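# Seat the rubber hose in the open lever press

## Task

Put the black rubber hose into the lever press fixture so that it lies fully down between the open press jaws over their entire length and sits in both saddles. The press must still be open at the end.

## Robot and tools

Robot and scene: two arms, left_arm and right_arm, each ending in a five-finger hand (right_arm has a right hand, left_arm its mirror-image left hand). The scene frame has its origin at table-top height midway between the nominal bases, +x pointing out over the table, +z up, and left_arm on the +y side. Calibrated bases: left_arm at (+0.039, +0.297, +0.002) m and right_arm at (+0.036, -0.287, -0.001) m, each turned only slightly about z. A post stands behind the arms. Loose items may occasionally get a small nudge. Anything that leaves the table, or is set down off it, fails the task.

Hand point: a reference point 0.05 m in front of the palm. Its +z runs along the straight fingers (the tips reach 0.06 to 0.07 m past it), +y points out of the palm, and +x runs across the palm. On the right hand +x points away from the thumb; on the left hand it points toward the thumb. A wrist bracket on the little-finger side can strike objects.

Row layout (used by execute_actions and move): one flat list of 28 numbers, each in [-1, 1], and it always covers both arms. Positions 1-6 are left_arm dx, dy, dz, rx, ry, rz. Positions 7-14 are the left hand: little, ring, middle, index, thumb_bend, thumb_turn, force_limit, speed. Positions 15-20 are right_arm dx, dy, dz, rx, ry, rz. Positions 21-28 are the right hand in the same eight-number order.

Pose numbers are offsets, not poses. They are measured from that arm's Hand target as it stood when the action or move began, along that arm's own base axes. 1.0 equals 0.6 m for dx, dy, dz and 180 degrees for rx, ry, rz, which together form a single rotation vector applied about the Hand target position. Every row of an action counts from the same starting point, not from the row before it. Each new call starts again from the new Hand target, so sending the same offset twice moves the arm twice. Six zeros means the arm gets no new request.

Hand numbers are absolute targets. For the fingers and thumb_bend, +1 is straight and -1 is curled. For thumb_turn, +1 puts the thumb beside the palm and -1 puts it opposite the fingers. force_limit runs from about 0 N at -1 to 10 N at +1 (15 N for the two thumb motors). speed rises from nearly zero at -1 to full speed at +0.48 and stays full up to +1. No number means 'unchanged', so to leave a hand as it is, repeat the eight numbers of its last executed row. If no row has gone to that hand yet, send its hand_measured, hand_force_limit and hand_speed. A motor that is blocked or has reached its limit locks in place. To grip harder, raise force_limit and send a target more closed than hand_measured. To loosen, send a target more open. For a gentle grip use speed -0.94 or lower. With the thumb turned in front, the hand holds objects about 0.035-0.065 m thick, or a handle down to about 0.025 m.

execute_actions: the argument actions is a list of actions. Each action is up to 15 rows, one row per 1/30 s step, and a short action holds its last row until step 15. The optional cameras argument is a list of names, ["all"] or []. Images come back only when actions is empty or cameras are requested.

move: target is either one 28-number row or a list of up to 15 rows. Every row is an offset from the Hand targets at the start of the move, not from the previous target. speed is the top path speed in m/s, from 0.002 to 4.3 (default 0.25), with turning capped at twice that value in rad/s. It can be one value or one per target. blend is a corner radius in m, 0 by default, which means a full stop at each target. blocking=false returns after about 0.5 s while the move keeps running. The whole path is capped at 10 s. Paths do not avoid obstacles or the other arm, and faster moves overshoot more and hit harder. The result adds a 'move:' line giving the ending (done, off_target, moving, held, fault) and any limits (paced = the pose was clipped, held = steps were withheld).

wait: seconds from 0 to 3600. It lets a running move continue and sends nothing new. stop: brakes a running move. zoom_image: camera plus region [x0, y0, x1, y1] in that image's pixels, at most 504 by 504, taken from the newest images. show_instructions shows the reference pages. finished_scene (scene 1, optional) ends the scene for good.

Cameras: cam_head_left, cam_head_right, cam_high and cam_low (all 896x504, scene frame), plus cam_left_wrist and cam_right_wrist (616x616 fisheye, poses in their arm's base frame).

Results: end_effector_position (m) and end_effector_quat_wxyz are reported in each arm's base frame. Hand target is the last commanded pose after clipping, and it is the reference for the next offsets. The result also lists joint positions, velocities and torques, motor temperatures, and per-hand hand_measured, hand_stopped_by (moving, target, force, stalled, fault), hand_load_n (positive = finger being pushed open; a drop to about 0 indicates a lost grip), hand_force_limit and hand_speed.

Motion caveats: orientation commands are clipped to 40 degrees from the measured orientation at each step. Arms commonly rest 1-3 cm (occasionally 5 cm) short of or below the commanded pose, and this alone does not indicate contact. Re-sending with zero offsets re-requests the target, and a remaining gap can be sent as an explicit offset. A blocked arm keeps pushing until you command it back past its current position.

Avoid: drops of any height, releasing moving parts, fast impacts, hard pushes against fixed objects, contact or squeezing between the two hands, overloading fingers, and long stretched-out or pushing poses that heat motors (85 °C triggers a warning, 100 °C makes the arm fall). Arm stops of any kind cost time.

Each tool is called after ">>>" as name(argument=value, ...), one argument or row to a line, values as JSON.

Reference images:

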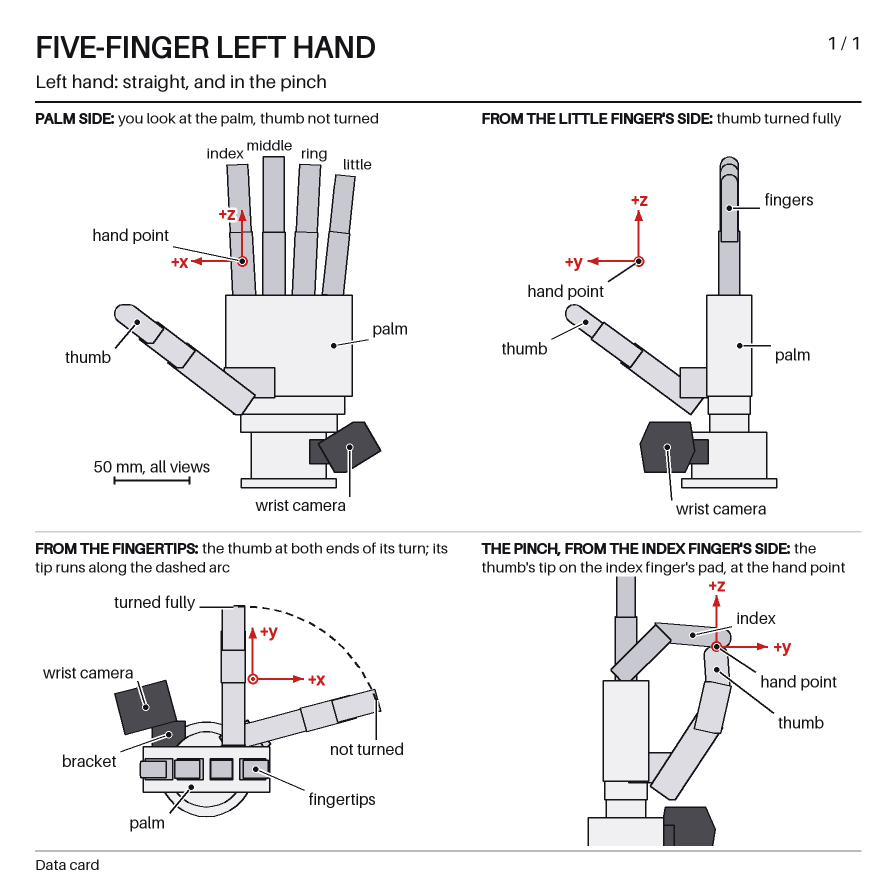

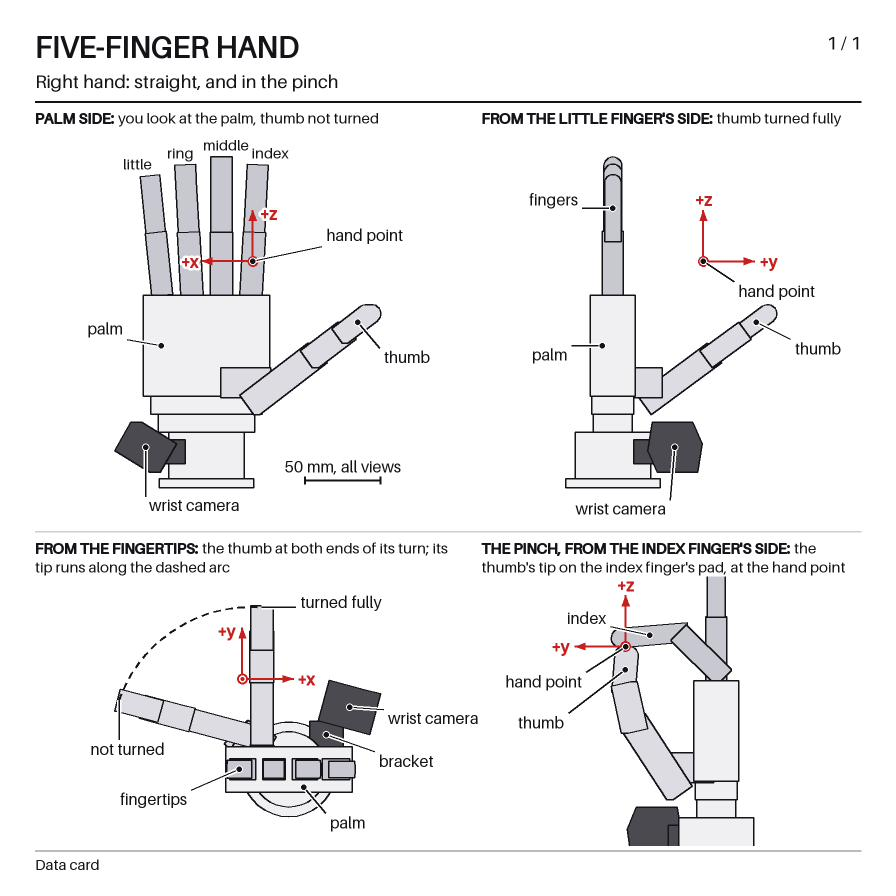

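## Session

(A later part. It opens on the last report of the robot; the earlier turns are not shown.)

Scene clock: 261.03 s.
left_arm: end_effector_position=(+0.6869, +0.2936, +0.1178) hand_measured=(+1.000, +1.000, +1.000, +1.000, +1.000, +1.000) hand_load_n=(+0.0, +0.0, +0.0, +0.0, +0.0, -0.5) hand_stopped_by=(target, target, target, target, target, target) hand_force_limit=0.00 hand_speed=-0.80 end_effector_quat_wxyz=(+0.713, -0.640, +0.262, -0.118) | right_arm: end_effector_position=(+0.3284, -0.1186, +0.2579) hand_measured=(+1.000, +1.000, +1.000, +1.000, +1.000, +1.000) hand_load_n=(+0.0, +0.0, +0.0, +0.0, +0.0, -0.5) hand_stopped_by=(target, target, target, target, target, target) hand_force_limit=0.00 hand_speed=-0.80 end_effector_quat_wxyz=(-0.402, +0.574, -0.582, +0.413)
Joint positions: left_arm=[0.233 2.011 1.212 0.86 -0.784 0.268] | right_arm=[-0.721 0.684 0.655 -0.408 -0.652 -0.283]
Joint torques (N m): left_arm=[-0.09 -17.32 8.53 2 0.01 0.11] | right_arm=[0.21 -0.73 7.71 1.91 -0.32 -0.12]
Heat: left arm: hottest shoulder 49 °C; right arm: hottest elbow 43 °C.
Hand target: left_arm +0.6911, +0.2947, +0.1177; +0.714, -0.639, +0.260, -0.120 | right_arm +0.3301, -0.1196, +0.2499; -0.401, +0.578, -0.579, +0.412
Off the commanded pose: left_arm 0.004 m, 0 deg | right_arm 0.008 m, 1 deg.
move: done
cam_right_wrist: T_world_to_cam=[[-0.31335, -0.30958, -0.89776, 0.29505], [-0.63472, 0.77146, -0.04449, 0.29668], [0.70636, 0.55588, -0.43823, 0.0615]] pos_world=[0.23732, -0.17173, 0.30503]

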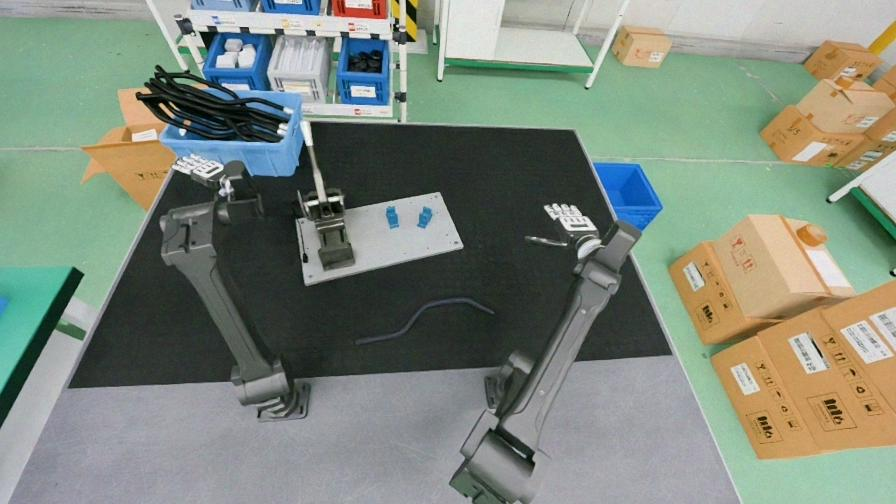

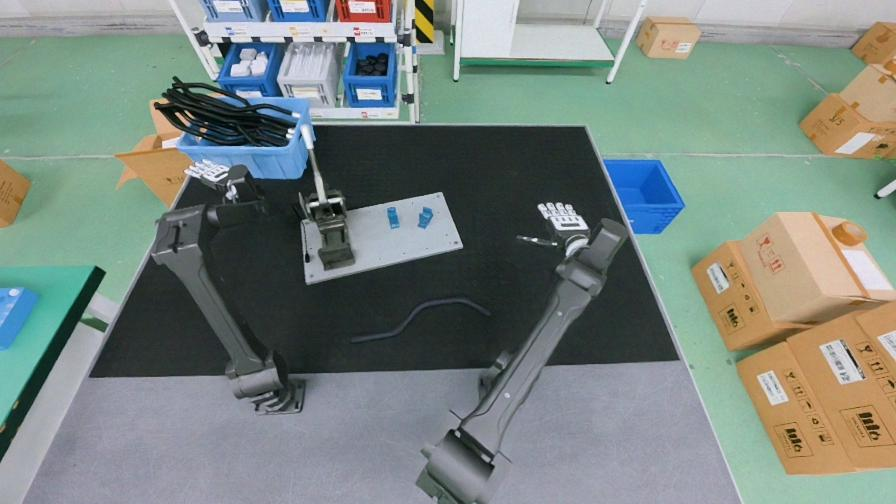

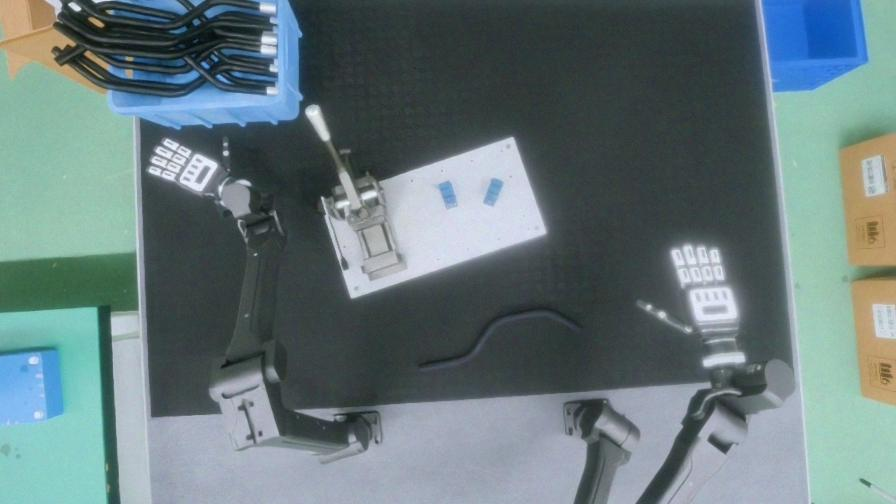

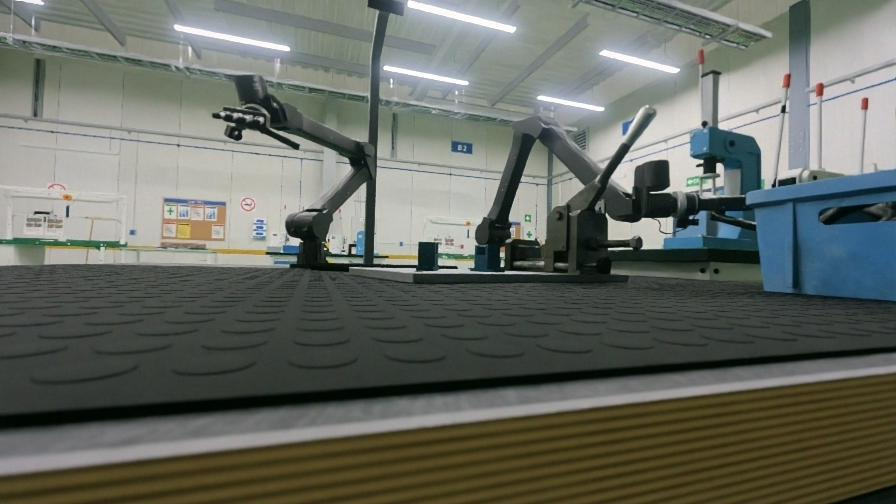

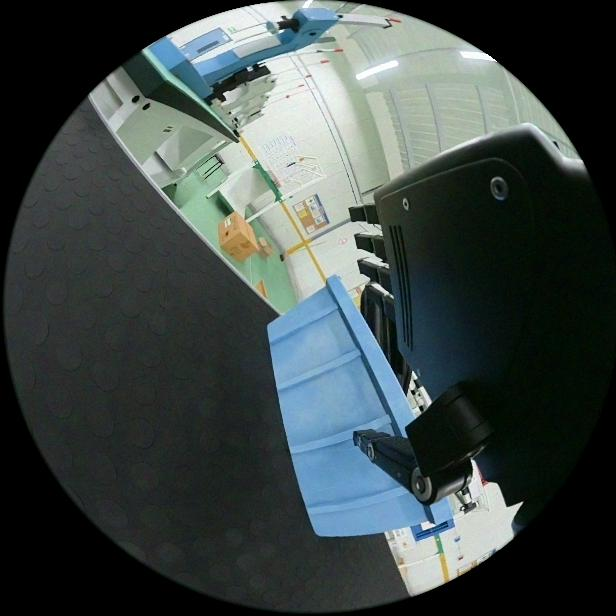

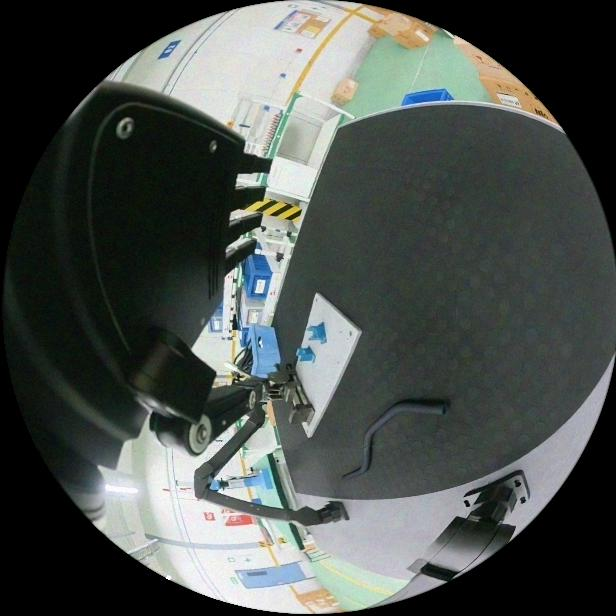

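>>> move(
  target=[0,0,0,0,0,0,1,1,1,1,1,1,0,-0.8,-0.21,0.583,-0.1,0.0127,-0.0258,0.2915,1,1,0.4,0.4,0.16,-1,0,-0.3],
  cameras=["all"],
)

>>> zoom_image(
  camera="cam_right_wrist",
  region=[180, 120, 460, 440],
)

>>> zoom_image(
  camera="cam_high",
  region=[400, 280, 620, 440],
)

Scene clock: 403.77 s.
left_arm: end_effector_position=(+0.6869, +0.2936, +0.1178) hand_measured=(+1.000, +1.000, +1.000, +1.000, +1.000, +1.000) hand_load_n=(+0.0, +0.0, +0.0, +0.0, +0.0, -0.5) hand_stopped_by=(target, target, target, target, target, target) hand_force_limit=0.00 hand_speed=-0.80 end_effector_quat_wxyz=(+0.713, -0.640, +0.262, -0.118) | right_arm: end_effector_position=(+0.2041, +0.2284, +0.1946) hand_measured=(+1.000, +1.000, +0.400, +0.400, +0.160, -1.000) hand_load_n=(+0.0, +0.0, +0.0, +0.0, +0.0, +0.0) hand_stopped_by=(target, target, target, target, target, target) hand_force_limit=0.00 hand_speed=-0.30 end_effector_quat_wxyz=(-0.573, +0.752, -0.253, +0.206)
Joint positions: left_arm=[0.233 2.011 1.212 0.86 -0.784 0.268] | right_arm=[0.562 0.347 0.349 -0.278 -0.326 -0.112]
Joint torques (N m): left_arm=[-0.03 -17.38 8.47 1.99 0 0.12] | right_arm=[0.38 1.9 7.92 2.07 0.01 0.11]
Heat: left arm: hottest shoulder 50 °C; right arm: hottest elbow 39 °C.
Hand target: left_arm +0.6911, +0.2947, +0.1177; +0.714, -0.639, +0.260, -0.120 | right_arm +0.2041, +0.2302, +0.1900; -0.575, +0.750, -0.256, +0.204
Off the commanded pose: left_arm 0.004 m, 0 deg | right_arm 0.005 m, 1 deg.
move: done
cam_right_wrist: T_world_to_cam=[[0.11434, -0.38621, -0.9153, 0.24028], [-0.99342, -0.03896, -0.10766, 0.21784], [0.00592, 0.92159, -0.38812, -0.02168]] pos_world=[0.18906, 0.12126, 0.23497]

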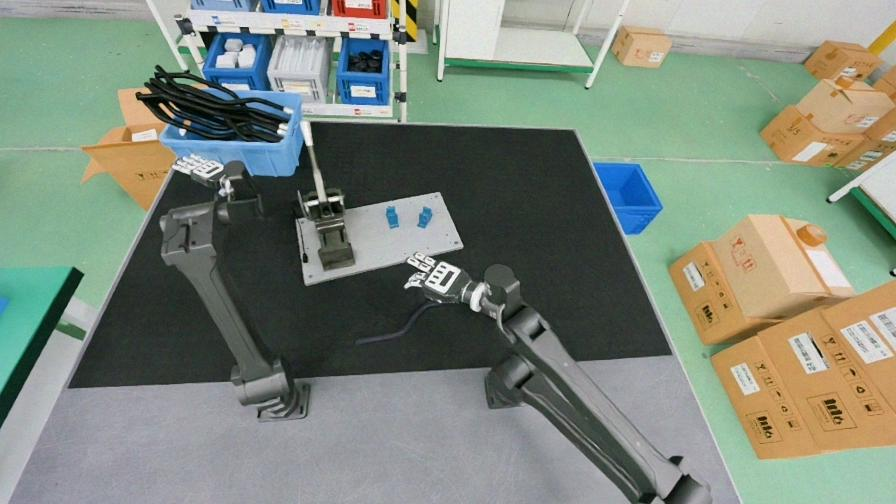

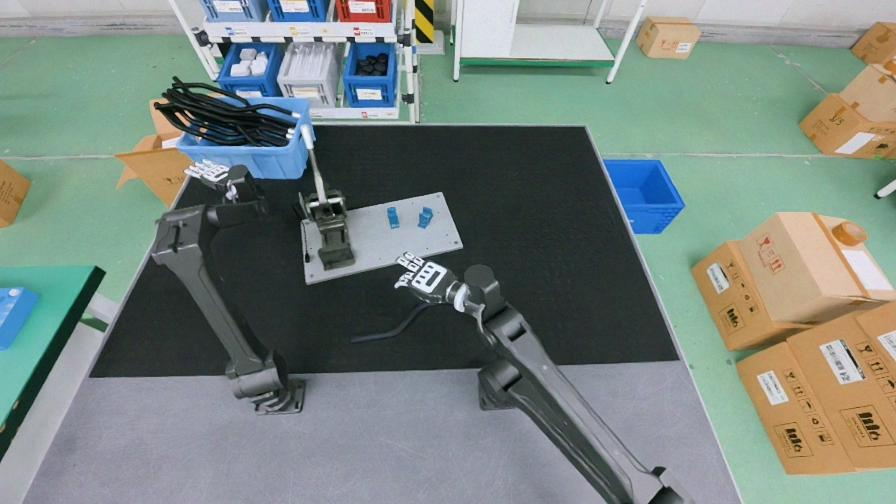

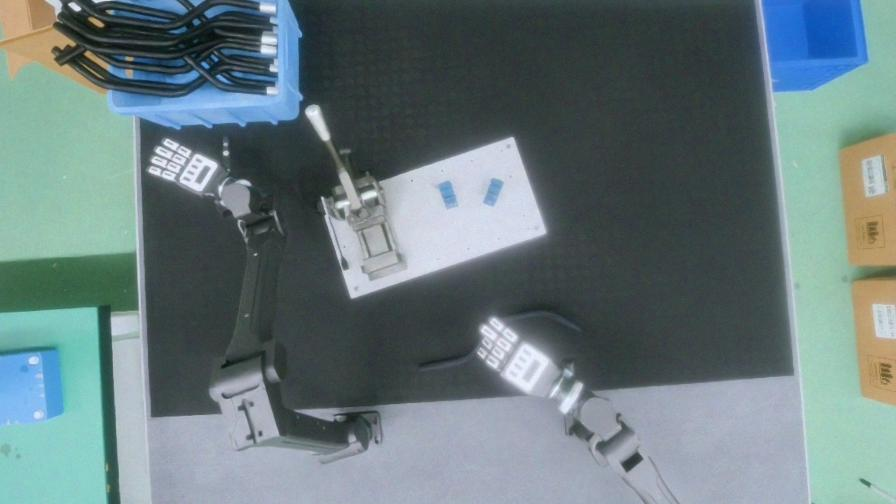

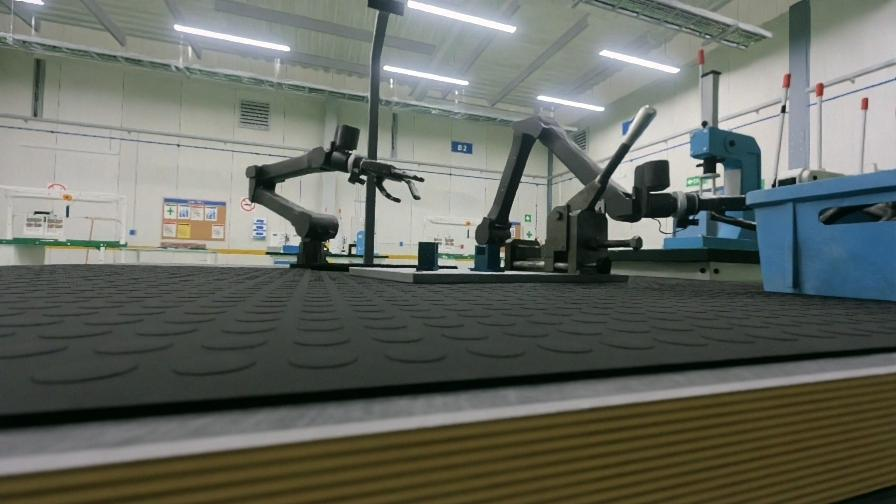

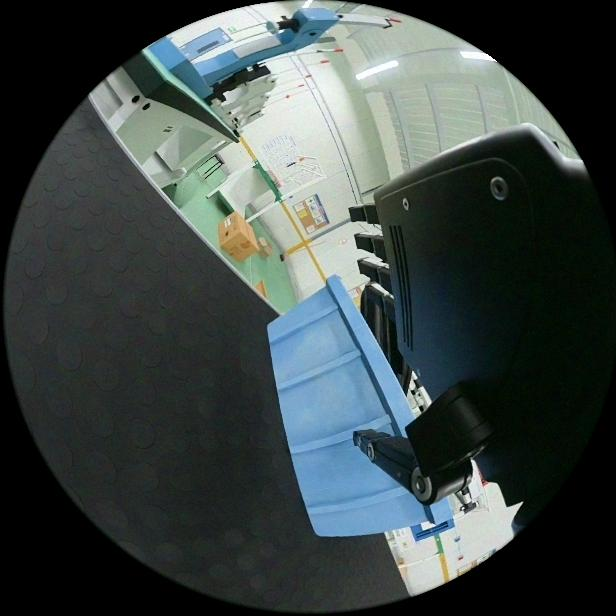

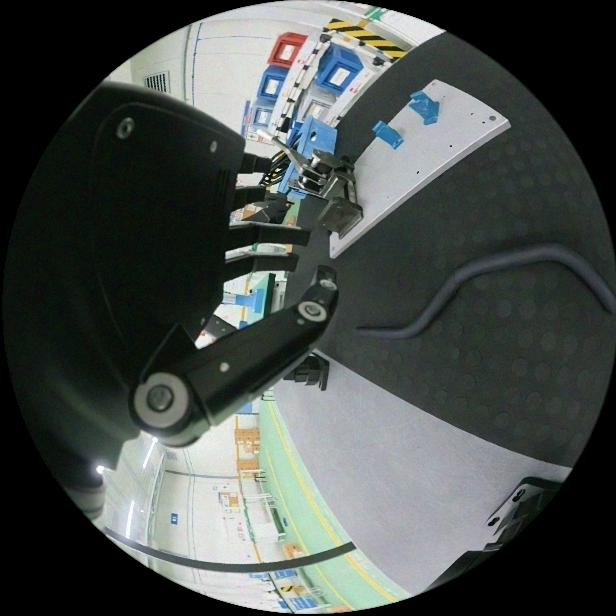

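Scaled by 1.575 from the camera's image (finer frame: 880x880).

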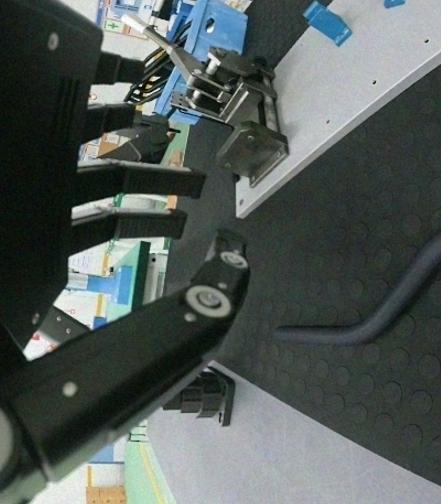

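Scaled by 2.291 from the camera's image (finer frame: 1280x720).

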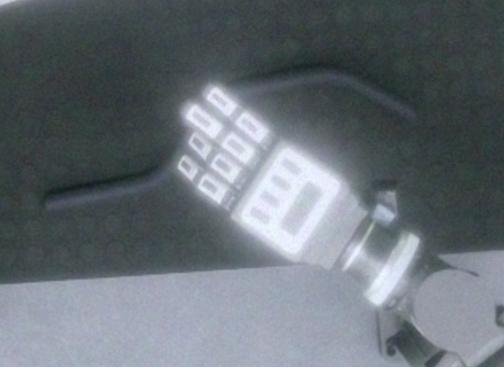

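>>> move(
  target=[0,0,0,0,0,0,1,1,1,1,1,1,0,-0.8,0,0.0,-0.24,0,0,0,1,1,0.4,0.4,0.16,-1,0,-0.3],
  cameras=["cam_right_wrist", "cam_low", "cam_high", "cam_head_left"],
)

>>> zoom_image(
  camera="cam_right_wrist",
  region=[220, 160, 440, 380],
)

>>> zoom_image(
  camera="cam_low",
  region=[280, 160, 480, 290],
)

Scene clock: 427.70 s.
left_arm: end_effector_position=(+0.6869, +0.2936, +0.1178) hand_measured=(+1.000, +1.000, +1.000, +1.000, +1.000, +1.000) hand_load_n=(+0.0, +0.0, +0.0, +0.0, +0.0, +0.0) hand_stopped_by=(target, target, target, target, target, target) hand_force_limit=0.00 hand_speed=-0.80 end_effector_quat_wxyz=(+0.713, -0.640, +0.262, -0.118) | right_arm: end_effector_position=(+0.2076, +0.2294, +0.0479) hand_measured=(+1.000, +1.000, +0.400, +0.400, +0.160, -1.000) hand_load_n=(+0.0, +0.0, +0.0, +0.0, +0.5, +0.0) hand_stopped_by=(target, target, target, target, target, target) hand_force_limit=0.00 hand_speed=-0.30 end_effector_quat_wxyz=(-0.572, +0.751, -0.255, +0.208)
Joint positions: left_arm=[0.233 2.011 1.212 0.86 -0.784 0.268] | right_arm=[0.562 0.791 0.005 0.508 -0.32 -0.111]
Joint torques (N m): left_arm=[-0.21 -17.49 8.38 2.02 -0.02 0.12] | right_arm=[0.44 0.5 6.04 2.06 -0.19 0.08]
Heat: left arm: hottest shoulder 50 °C; right arm: hottest elbow 38 °C.
Hand target: left_arm +0.6911, +0.2947, +0.1177; +0.714, -0.639, +0.260, -0.120 | right_arm +0.2041, +0.2302, +0.0459; -0.575, +0.750, -0.256, +0.204
Off the commanded pose: left_arm 0.004 m, 0 deg | right_arm 0.004 m, 1 deg.
move: done
cam_right_wrist: T_world_to_cam=[[0.11236, -0.38817, -0.91471, 0.10689], [-0.9936, -0.03322, -0.10795, 0.20434], [0.01151, 0.92099, -0.38942, -0.08055]] pos_world=[0.19195, 0.12247, 0.08847]
Images, in order (width x height): cam_head_left 896x504, cam_high 896x504, cam_low 896x504, cam_right_wrist 616x616.

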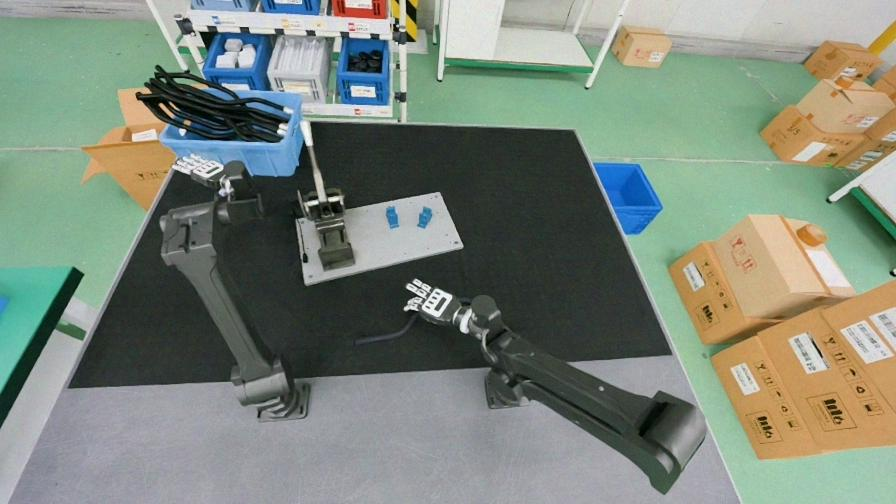

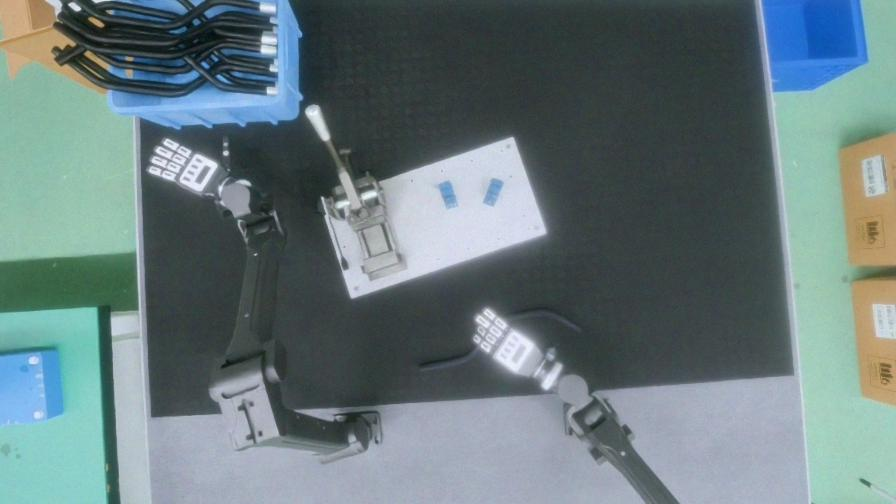

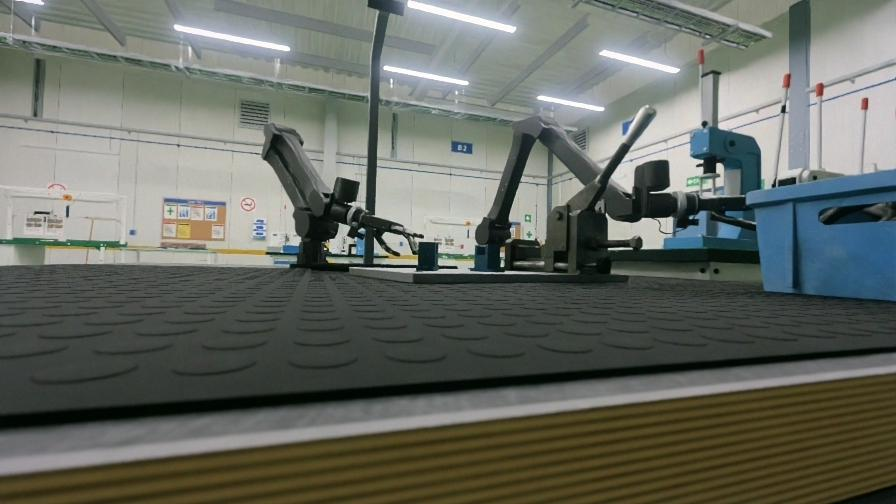

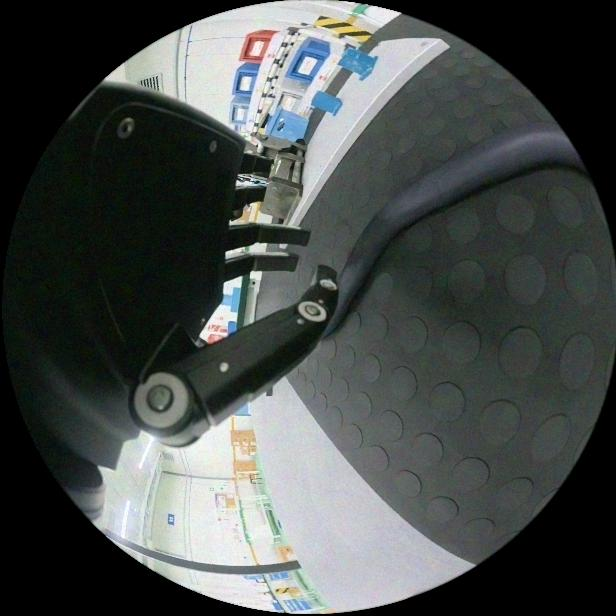

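Scaled by 2.291 from the camera's image (finer frame: 880x880).

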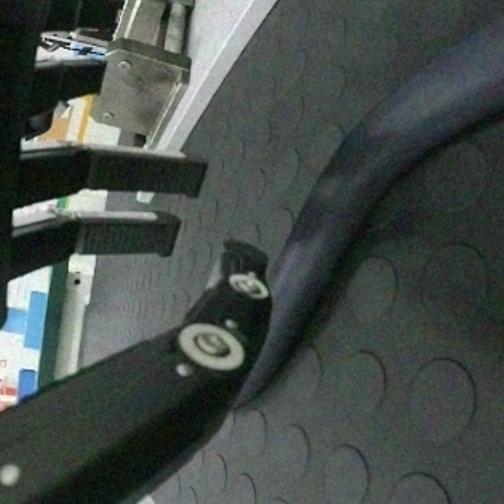

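Scaled by 2.520 from the camera's image (finer frame: 1280x720).

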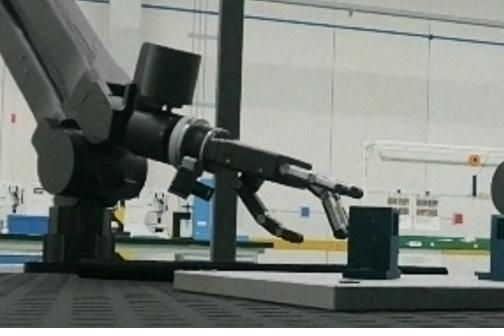

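>>> move(
  target=[0,0,0,0,0,0,1,1,1,1,1,1,0,-0.8,0,0.0,-0.047,0,0,0,1,1,0.4,0.4,0.16,-1,0,-0.3],
  speed=0.08,
  cameras=["cam_right_wrist", "cam_low"],
)

>>> zoom_image(
  camera="cam_right_wrist",
  region=[220, 160, 440, 380],
)

>>> zoom_image(
  camera="cam_low",
  region=[360, 220, 480, 290],
)

Scene clock: 447.83 s.
left_arm: end_effector_position=(+0.6869, +0.2936, +0.1178) hand_measured=(+1.000, +1.000, +1.000, +1.000, +1.000, +1.000) hand_load_n=(+0.0, +0.0, +0.0, +0.0, +0.0, +0.0) hand_stopped_by=(target, target, target, target, target, target) hand_force_limit=0.00 hand_speed=-0.80 end_effector_quat_wxyz=(+0.713, -0.640, +0.262, -0.118) | right_arm: end_effector_position=(+0.2078, +0.2295, +0.0481) hand_measured=(+1.000, +1.000, +0.400, +0.400, +0.160, -1.000) hand_load_n=(+0.0, +0.0, +0.0, +0.0, +0.5, +0.0) hand_stopped_by=(target, target, target, target, target, target) hand_force_limit=0.00 hand_speed=-0.30 end_effector_quat_wxyz=(-0.572, +0.751, -0.255, +0.209)
Joint positions: left_arm=[0.233 2.011 1.212 0.86 -0.784 0.268] | right_arm=[0.562 0.792 0.005 0.512 -0.32 -0.111]
Joint torques (N m): left_arm=[0.03 -17.73 8.59 2.02 -0.02 0.11] | right_arm=[0.09 0.09 6.72 1.33 -0.09 -0.04]
Motor temperatures (°C): left_arm=[29 50 40 31 28 24] | right_arm=[34 34 37 28 30 28]
Heat: left arm: hottest shoulder 50 °C; right arm: hottest elbow 37 °C.
Hand target: left_arm +0.6911, +0.2947, +0.1177; +0.714, -0.639, +0.260, -0.120 | right_arm +0.2078, +0.2295, +0.0482; -0.572, +0.751, -0.255, +0.209 (not the last commanded pose)
Off the commanded pose: left_arm 0.004 m, 0 deg | right_arm 0.031 m, 1 deg.
move: held (right_arm; a check stopped the path); limits=held
pose unreachable (right arm): on one or more control steps of this call, first in action 0 (counted from 0), this arm could not follow its commanded pose, so it was not sent that pose on those steps. It may still have moved: this result reports where it is.
cause: moving toward the commanded pose would bring two parts of the arm too close to each other (joints 2 (shoulder) and 3 (elbow) lie between them).
cam_right_wrist: T_world_to_cam=[[0.11317, -0.38762, -0.91485, 0.10679], [-0.9935, -0.0331, -0.10887, 0.20461], [0.01192, 0.92122, -0.38885, -0.08076]] pos_world=[0.19215, 0.12257, 0.08857]
Images, in order (width x height): cam_low 896x504, cam_right_wrist 616x616.

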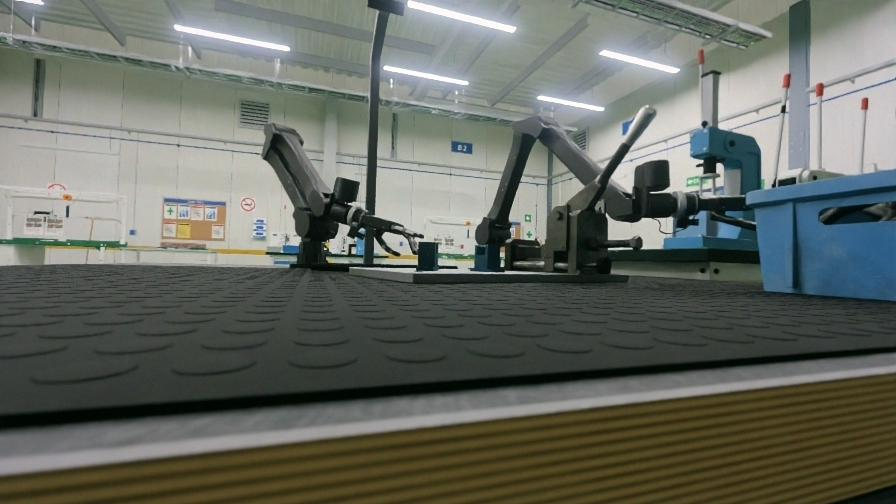

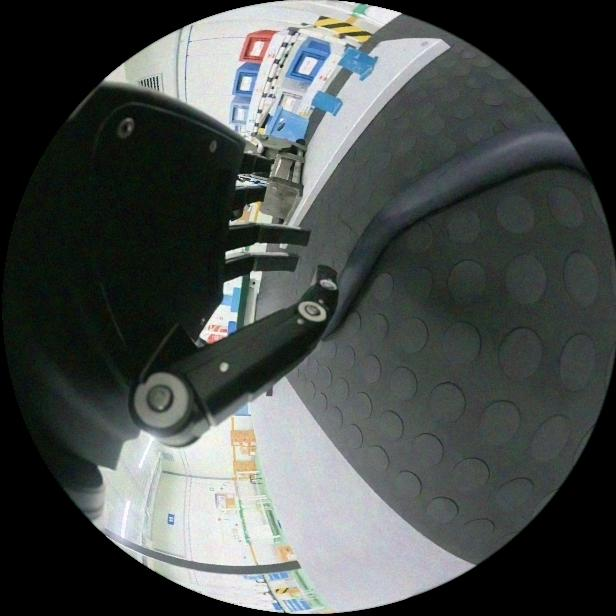

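Scaled by 2.291 from the camera's image (finer frame: 880x880).

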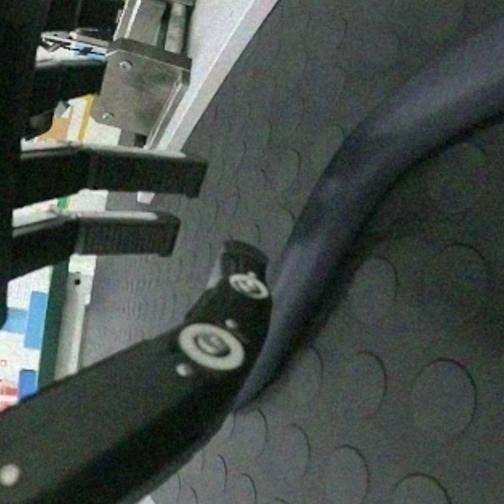

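Scaled by 4.200 from the camera's image (finer frame: 1280x720).

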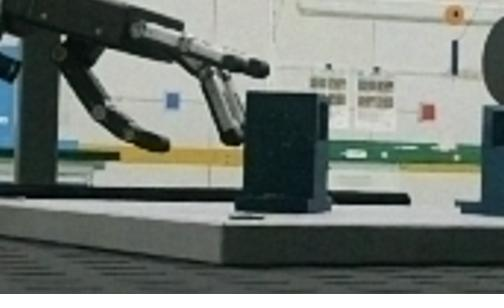

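>>> move(
  target=[
    [0,0,0,0,0,0,1,1,1,1,1,1,0,-0.8,0,0,0.1,0,0,0,-1,1,1,1,0.16,-1,0,-0.3],
    [0,0,0,0,0,0,1,1,1,1,1,1,0,-0.8,-0.105,-0.0895,0.1863,-0.3086,0.2367,0,-1,1,1,1,0.16,-1,0,-0.3],
  ],
  blend=[0.03,0],
  cameras=["cam_right_wrist", "cam_low", "cam_high", "cam_head_left"],
)

Scene clock: 513.10 s.
left_arm: end_effector_position=(+0.6869, +0.2936, +0.1178) hand_measured=(+1.000, +1.000, +1.000, +1.000, +1.000, +1.000) hand_load_n=(+0.0, +0.0, +0.0, +0.0, +0.0, +0.0) hand_stopped_by=(target, target, target, target, target, target) hand_force_limit=0.00 hand_speed=-0.80 end_effector_quat_wxyz=(+0.713, -0.640, +0.262, -0.118) | right_arm: end_effector_position=(+0.1376, +0.1644, +0.1451) hand_measured=(-1.000, +1.000, +1.000, +1.000, +0.160, -1.000) hand_load_n=(+0.0, +0.0, +0.0, +0.0, +0.0, +0.0) hand_stopped_by=(target, target, target, target, target, target) hand_force_limit=0.00 hand_speed=-0.30 end_effector_quat_wxyz=(-0.026, +0.949, -0.315, +0.017)
Joint positions: left_arm=[0.233 2.011 1.212 0.86 -0.784 0.268] | right_arm=[0.782 1.032 0.838 -1.315 0.007 -0.149]
Joint torques (N m): left_arm=[-0.21 -17.44 8.42 1.91 0 0.12] | right_arm=[1.08 -4.07 10.88 -0.31 0.09 0.07]
Heat: left arm: hottest shoulder 50 °C; right arm: hottest elbow 38 °C.
Hand target: left_arm +0.6911, +0.2947, +0.1177; +0.714, -0.639, +0.260, -0.120 | right_arm +0.1447, +0.1757, +0.1598; -0.038, +0.949, -0.314, +0.024
Off the commanded pose: left_arm 0.004 m, 0 deg | right_arm 0.020 m, 2 deg.
move: off_target (right_arm)
cam_right_wrist: T_world_to_cam=[[-0.31813, -0.94577, -0.06563, 0.20611], [-0.79074, 0.22651, 0.56871, -0.02563], [-0.523, 0.23282, -0.81992, 0.26719]] pos_world=[0.18504, 0.13853, 0.24718]
Images, in order (width x height): cam_head_left 896x504, cam_high 896x504, cam_low 896x504, cam_right_wrist 616x616.

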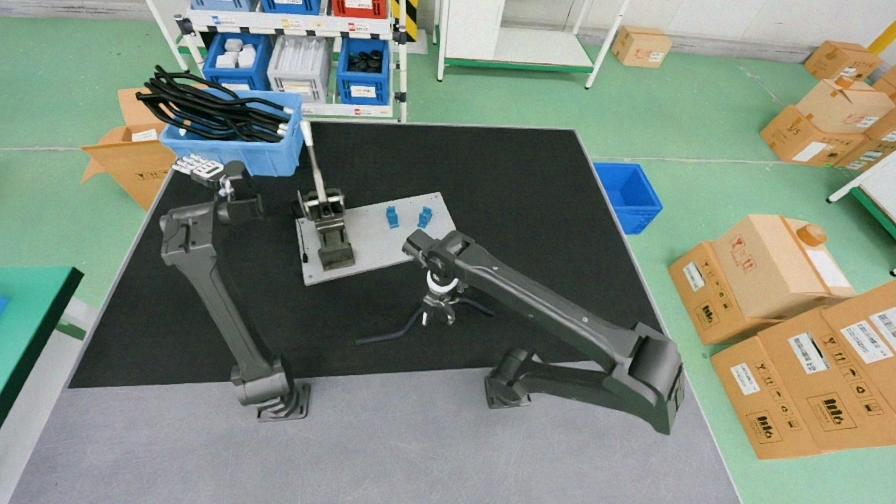

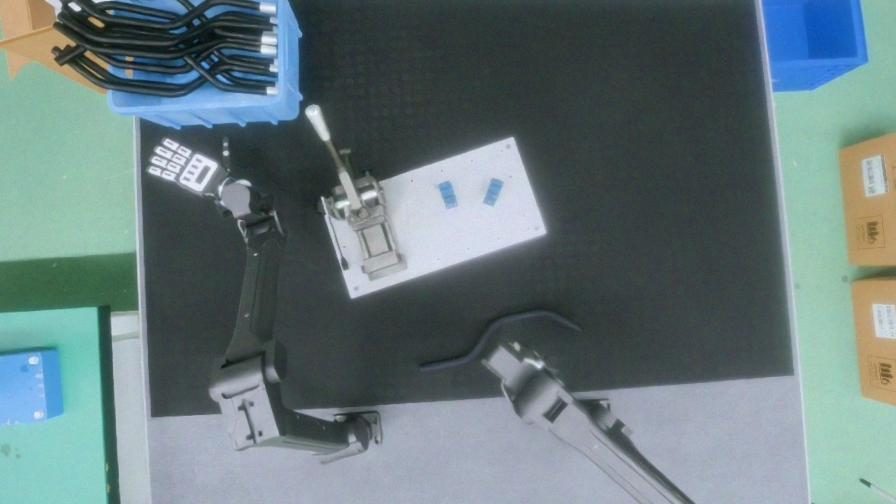

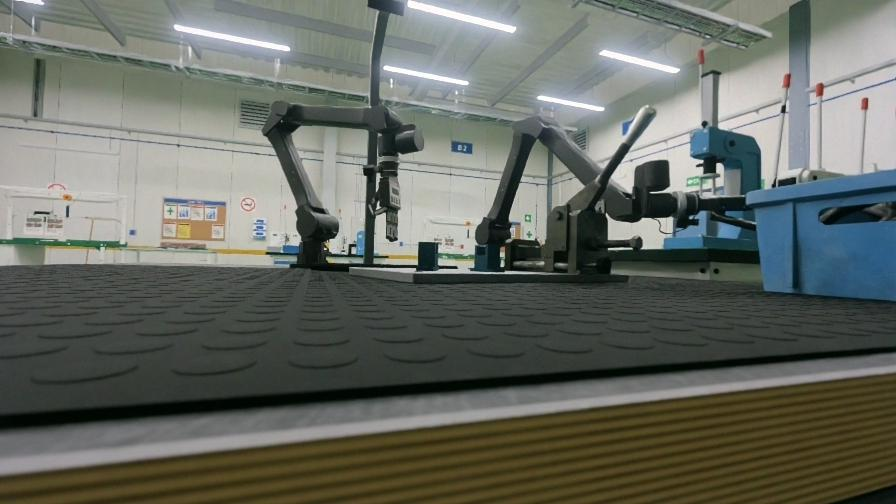

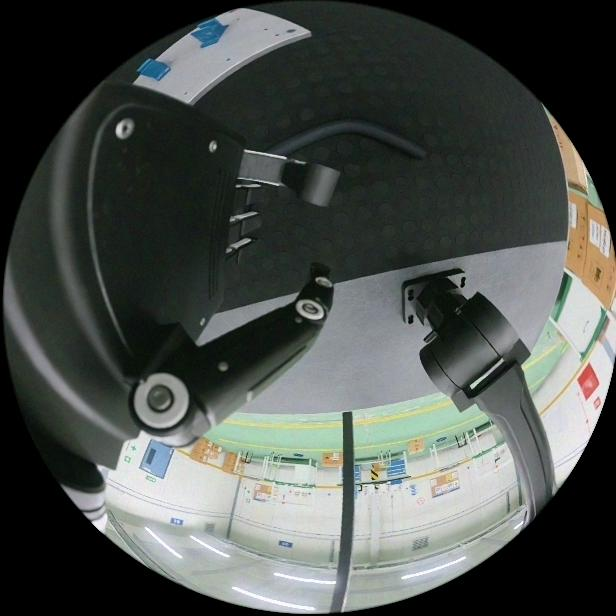

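>>> move(
  target=[0,0,0,0,0,0,1,1,1,1,1,1,0,-0.8,0.0117,0.0183,-0.108,0,0,0,-1,1,1,1,0.16,-1,0,-0.3],
  speed=0.12,
  cameras=["cam_low", "cam_high"],
)

>>> zoom_image(
  camera="cam_low",
  region=[320, 180, 480, 290],
)

Scene clock: 519.43 s.
left_arm: end_effector_position=(+0.6869, +0.2936, +0.1178) hand_measured=(+1.000, +1.000, +1.000, +1.000, +1.000, +1.000) hand_load_n=(+0.0, -0.5, +0.0, +0.0, +0.0, -0.5) hand_stopped_by=(target, target, target, target, target, target) hand_force_limit=0.00 hand_speed=-0.80 end_effector_quat_wxyz=(+0.713, -0.640, +0.262, -0.118) | right_arm: end_effector_position=(+0.1543, +0.1843, +0.1003) hand_measured=(-1.000, +1.000, +1.000, +1.000, +0.160, -1.000) hand_load_n=(+0.5, +0.0, +0.0, +0.0, +0.0, +0.0) hand_stopped_by=(target, target, target, target, target, target) hand_force_limit=0.00 hand_speed=-0.30 end_effector_quat_wxyz=(-0.039, +0.948, -0.315, +0.024)
Joint positions: left_arm=[0.233 2.011 1.212 0.86 -0.784 0.268] | right_arm=[0.79 1.121 0.78 -1.138 0.009 -0.139]
Joint torques (N m): left_arm=[-0.09 -17.26 8.47 2.02 0.02 0.1] | right_arm=[1.14 -5.13 6.45 0.59 0.09 0.09]
Heat: left arm: hottest shoulder 50 °C; right arm: hottest elbow 38 °C.
Hand target: left_arm +0.6911, +0.2947, +0.1177; +0.714, -0.639, +0.260, -0.120 | right_arm +0.1518, +0.1868, +0.0951; -0.038, +0.949, -0.314, +0.024
Off the commanded pose: left_arm 0.004 m, 0 deg | right_arm 0.006 m, 0 deg.
move: done
Images, in order (width x height): cam_high 896x504, cam_low 896x504.

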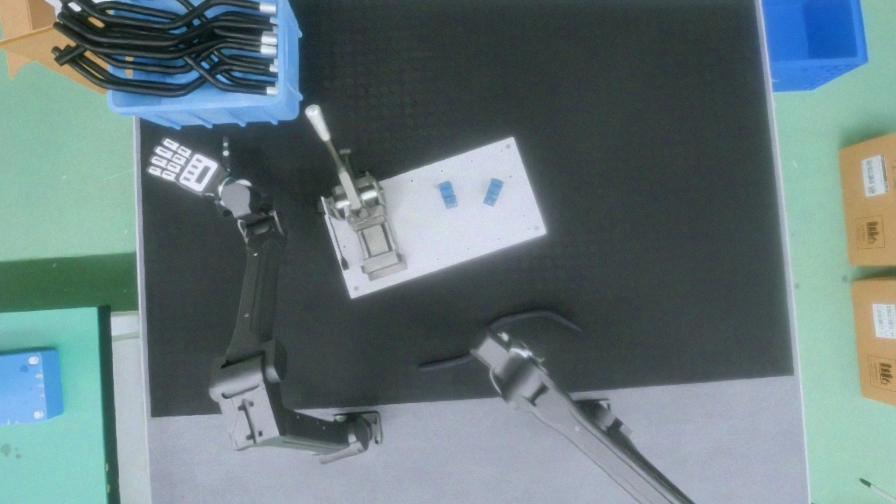

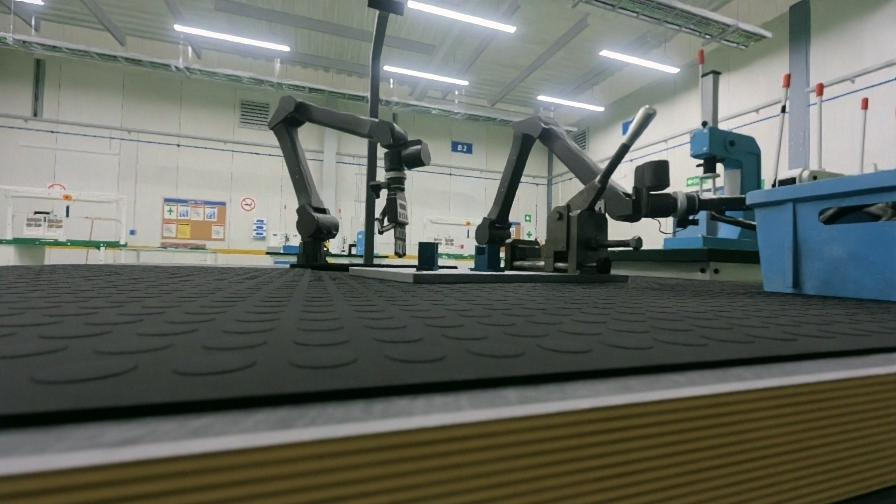

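Scaled by 3.150 from the camera's image (finer frame: 1280x720).

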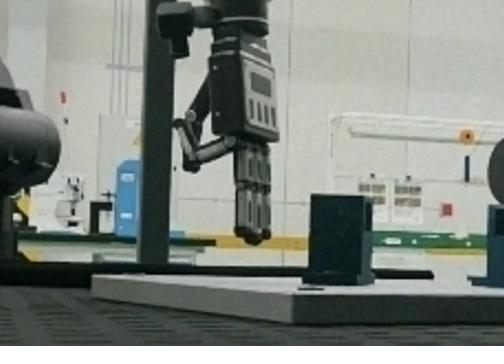

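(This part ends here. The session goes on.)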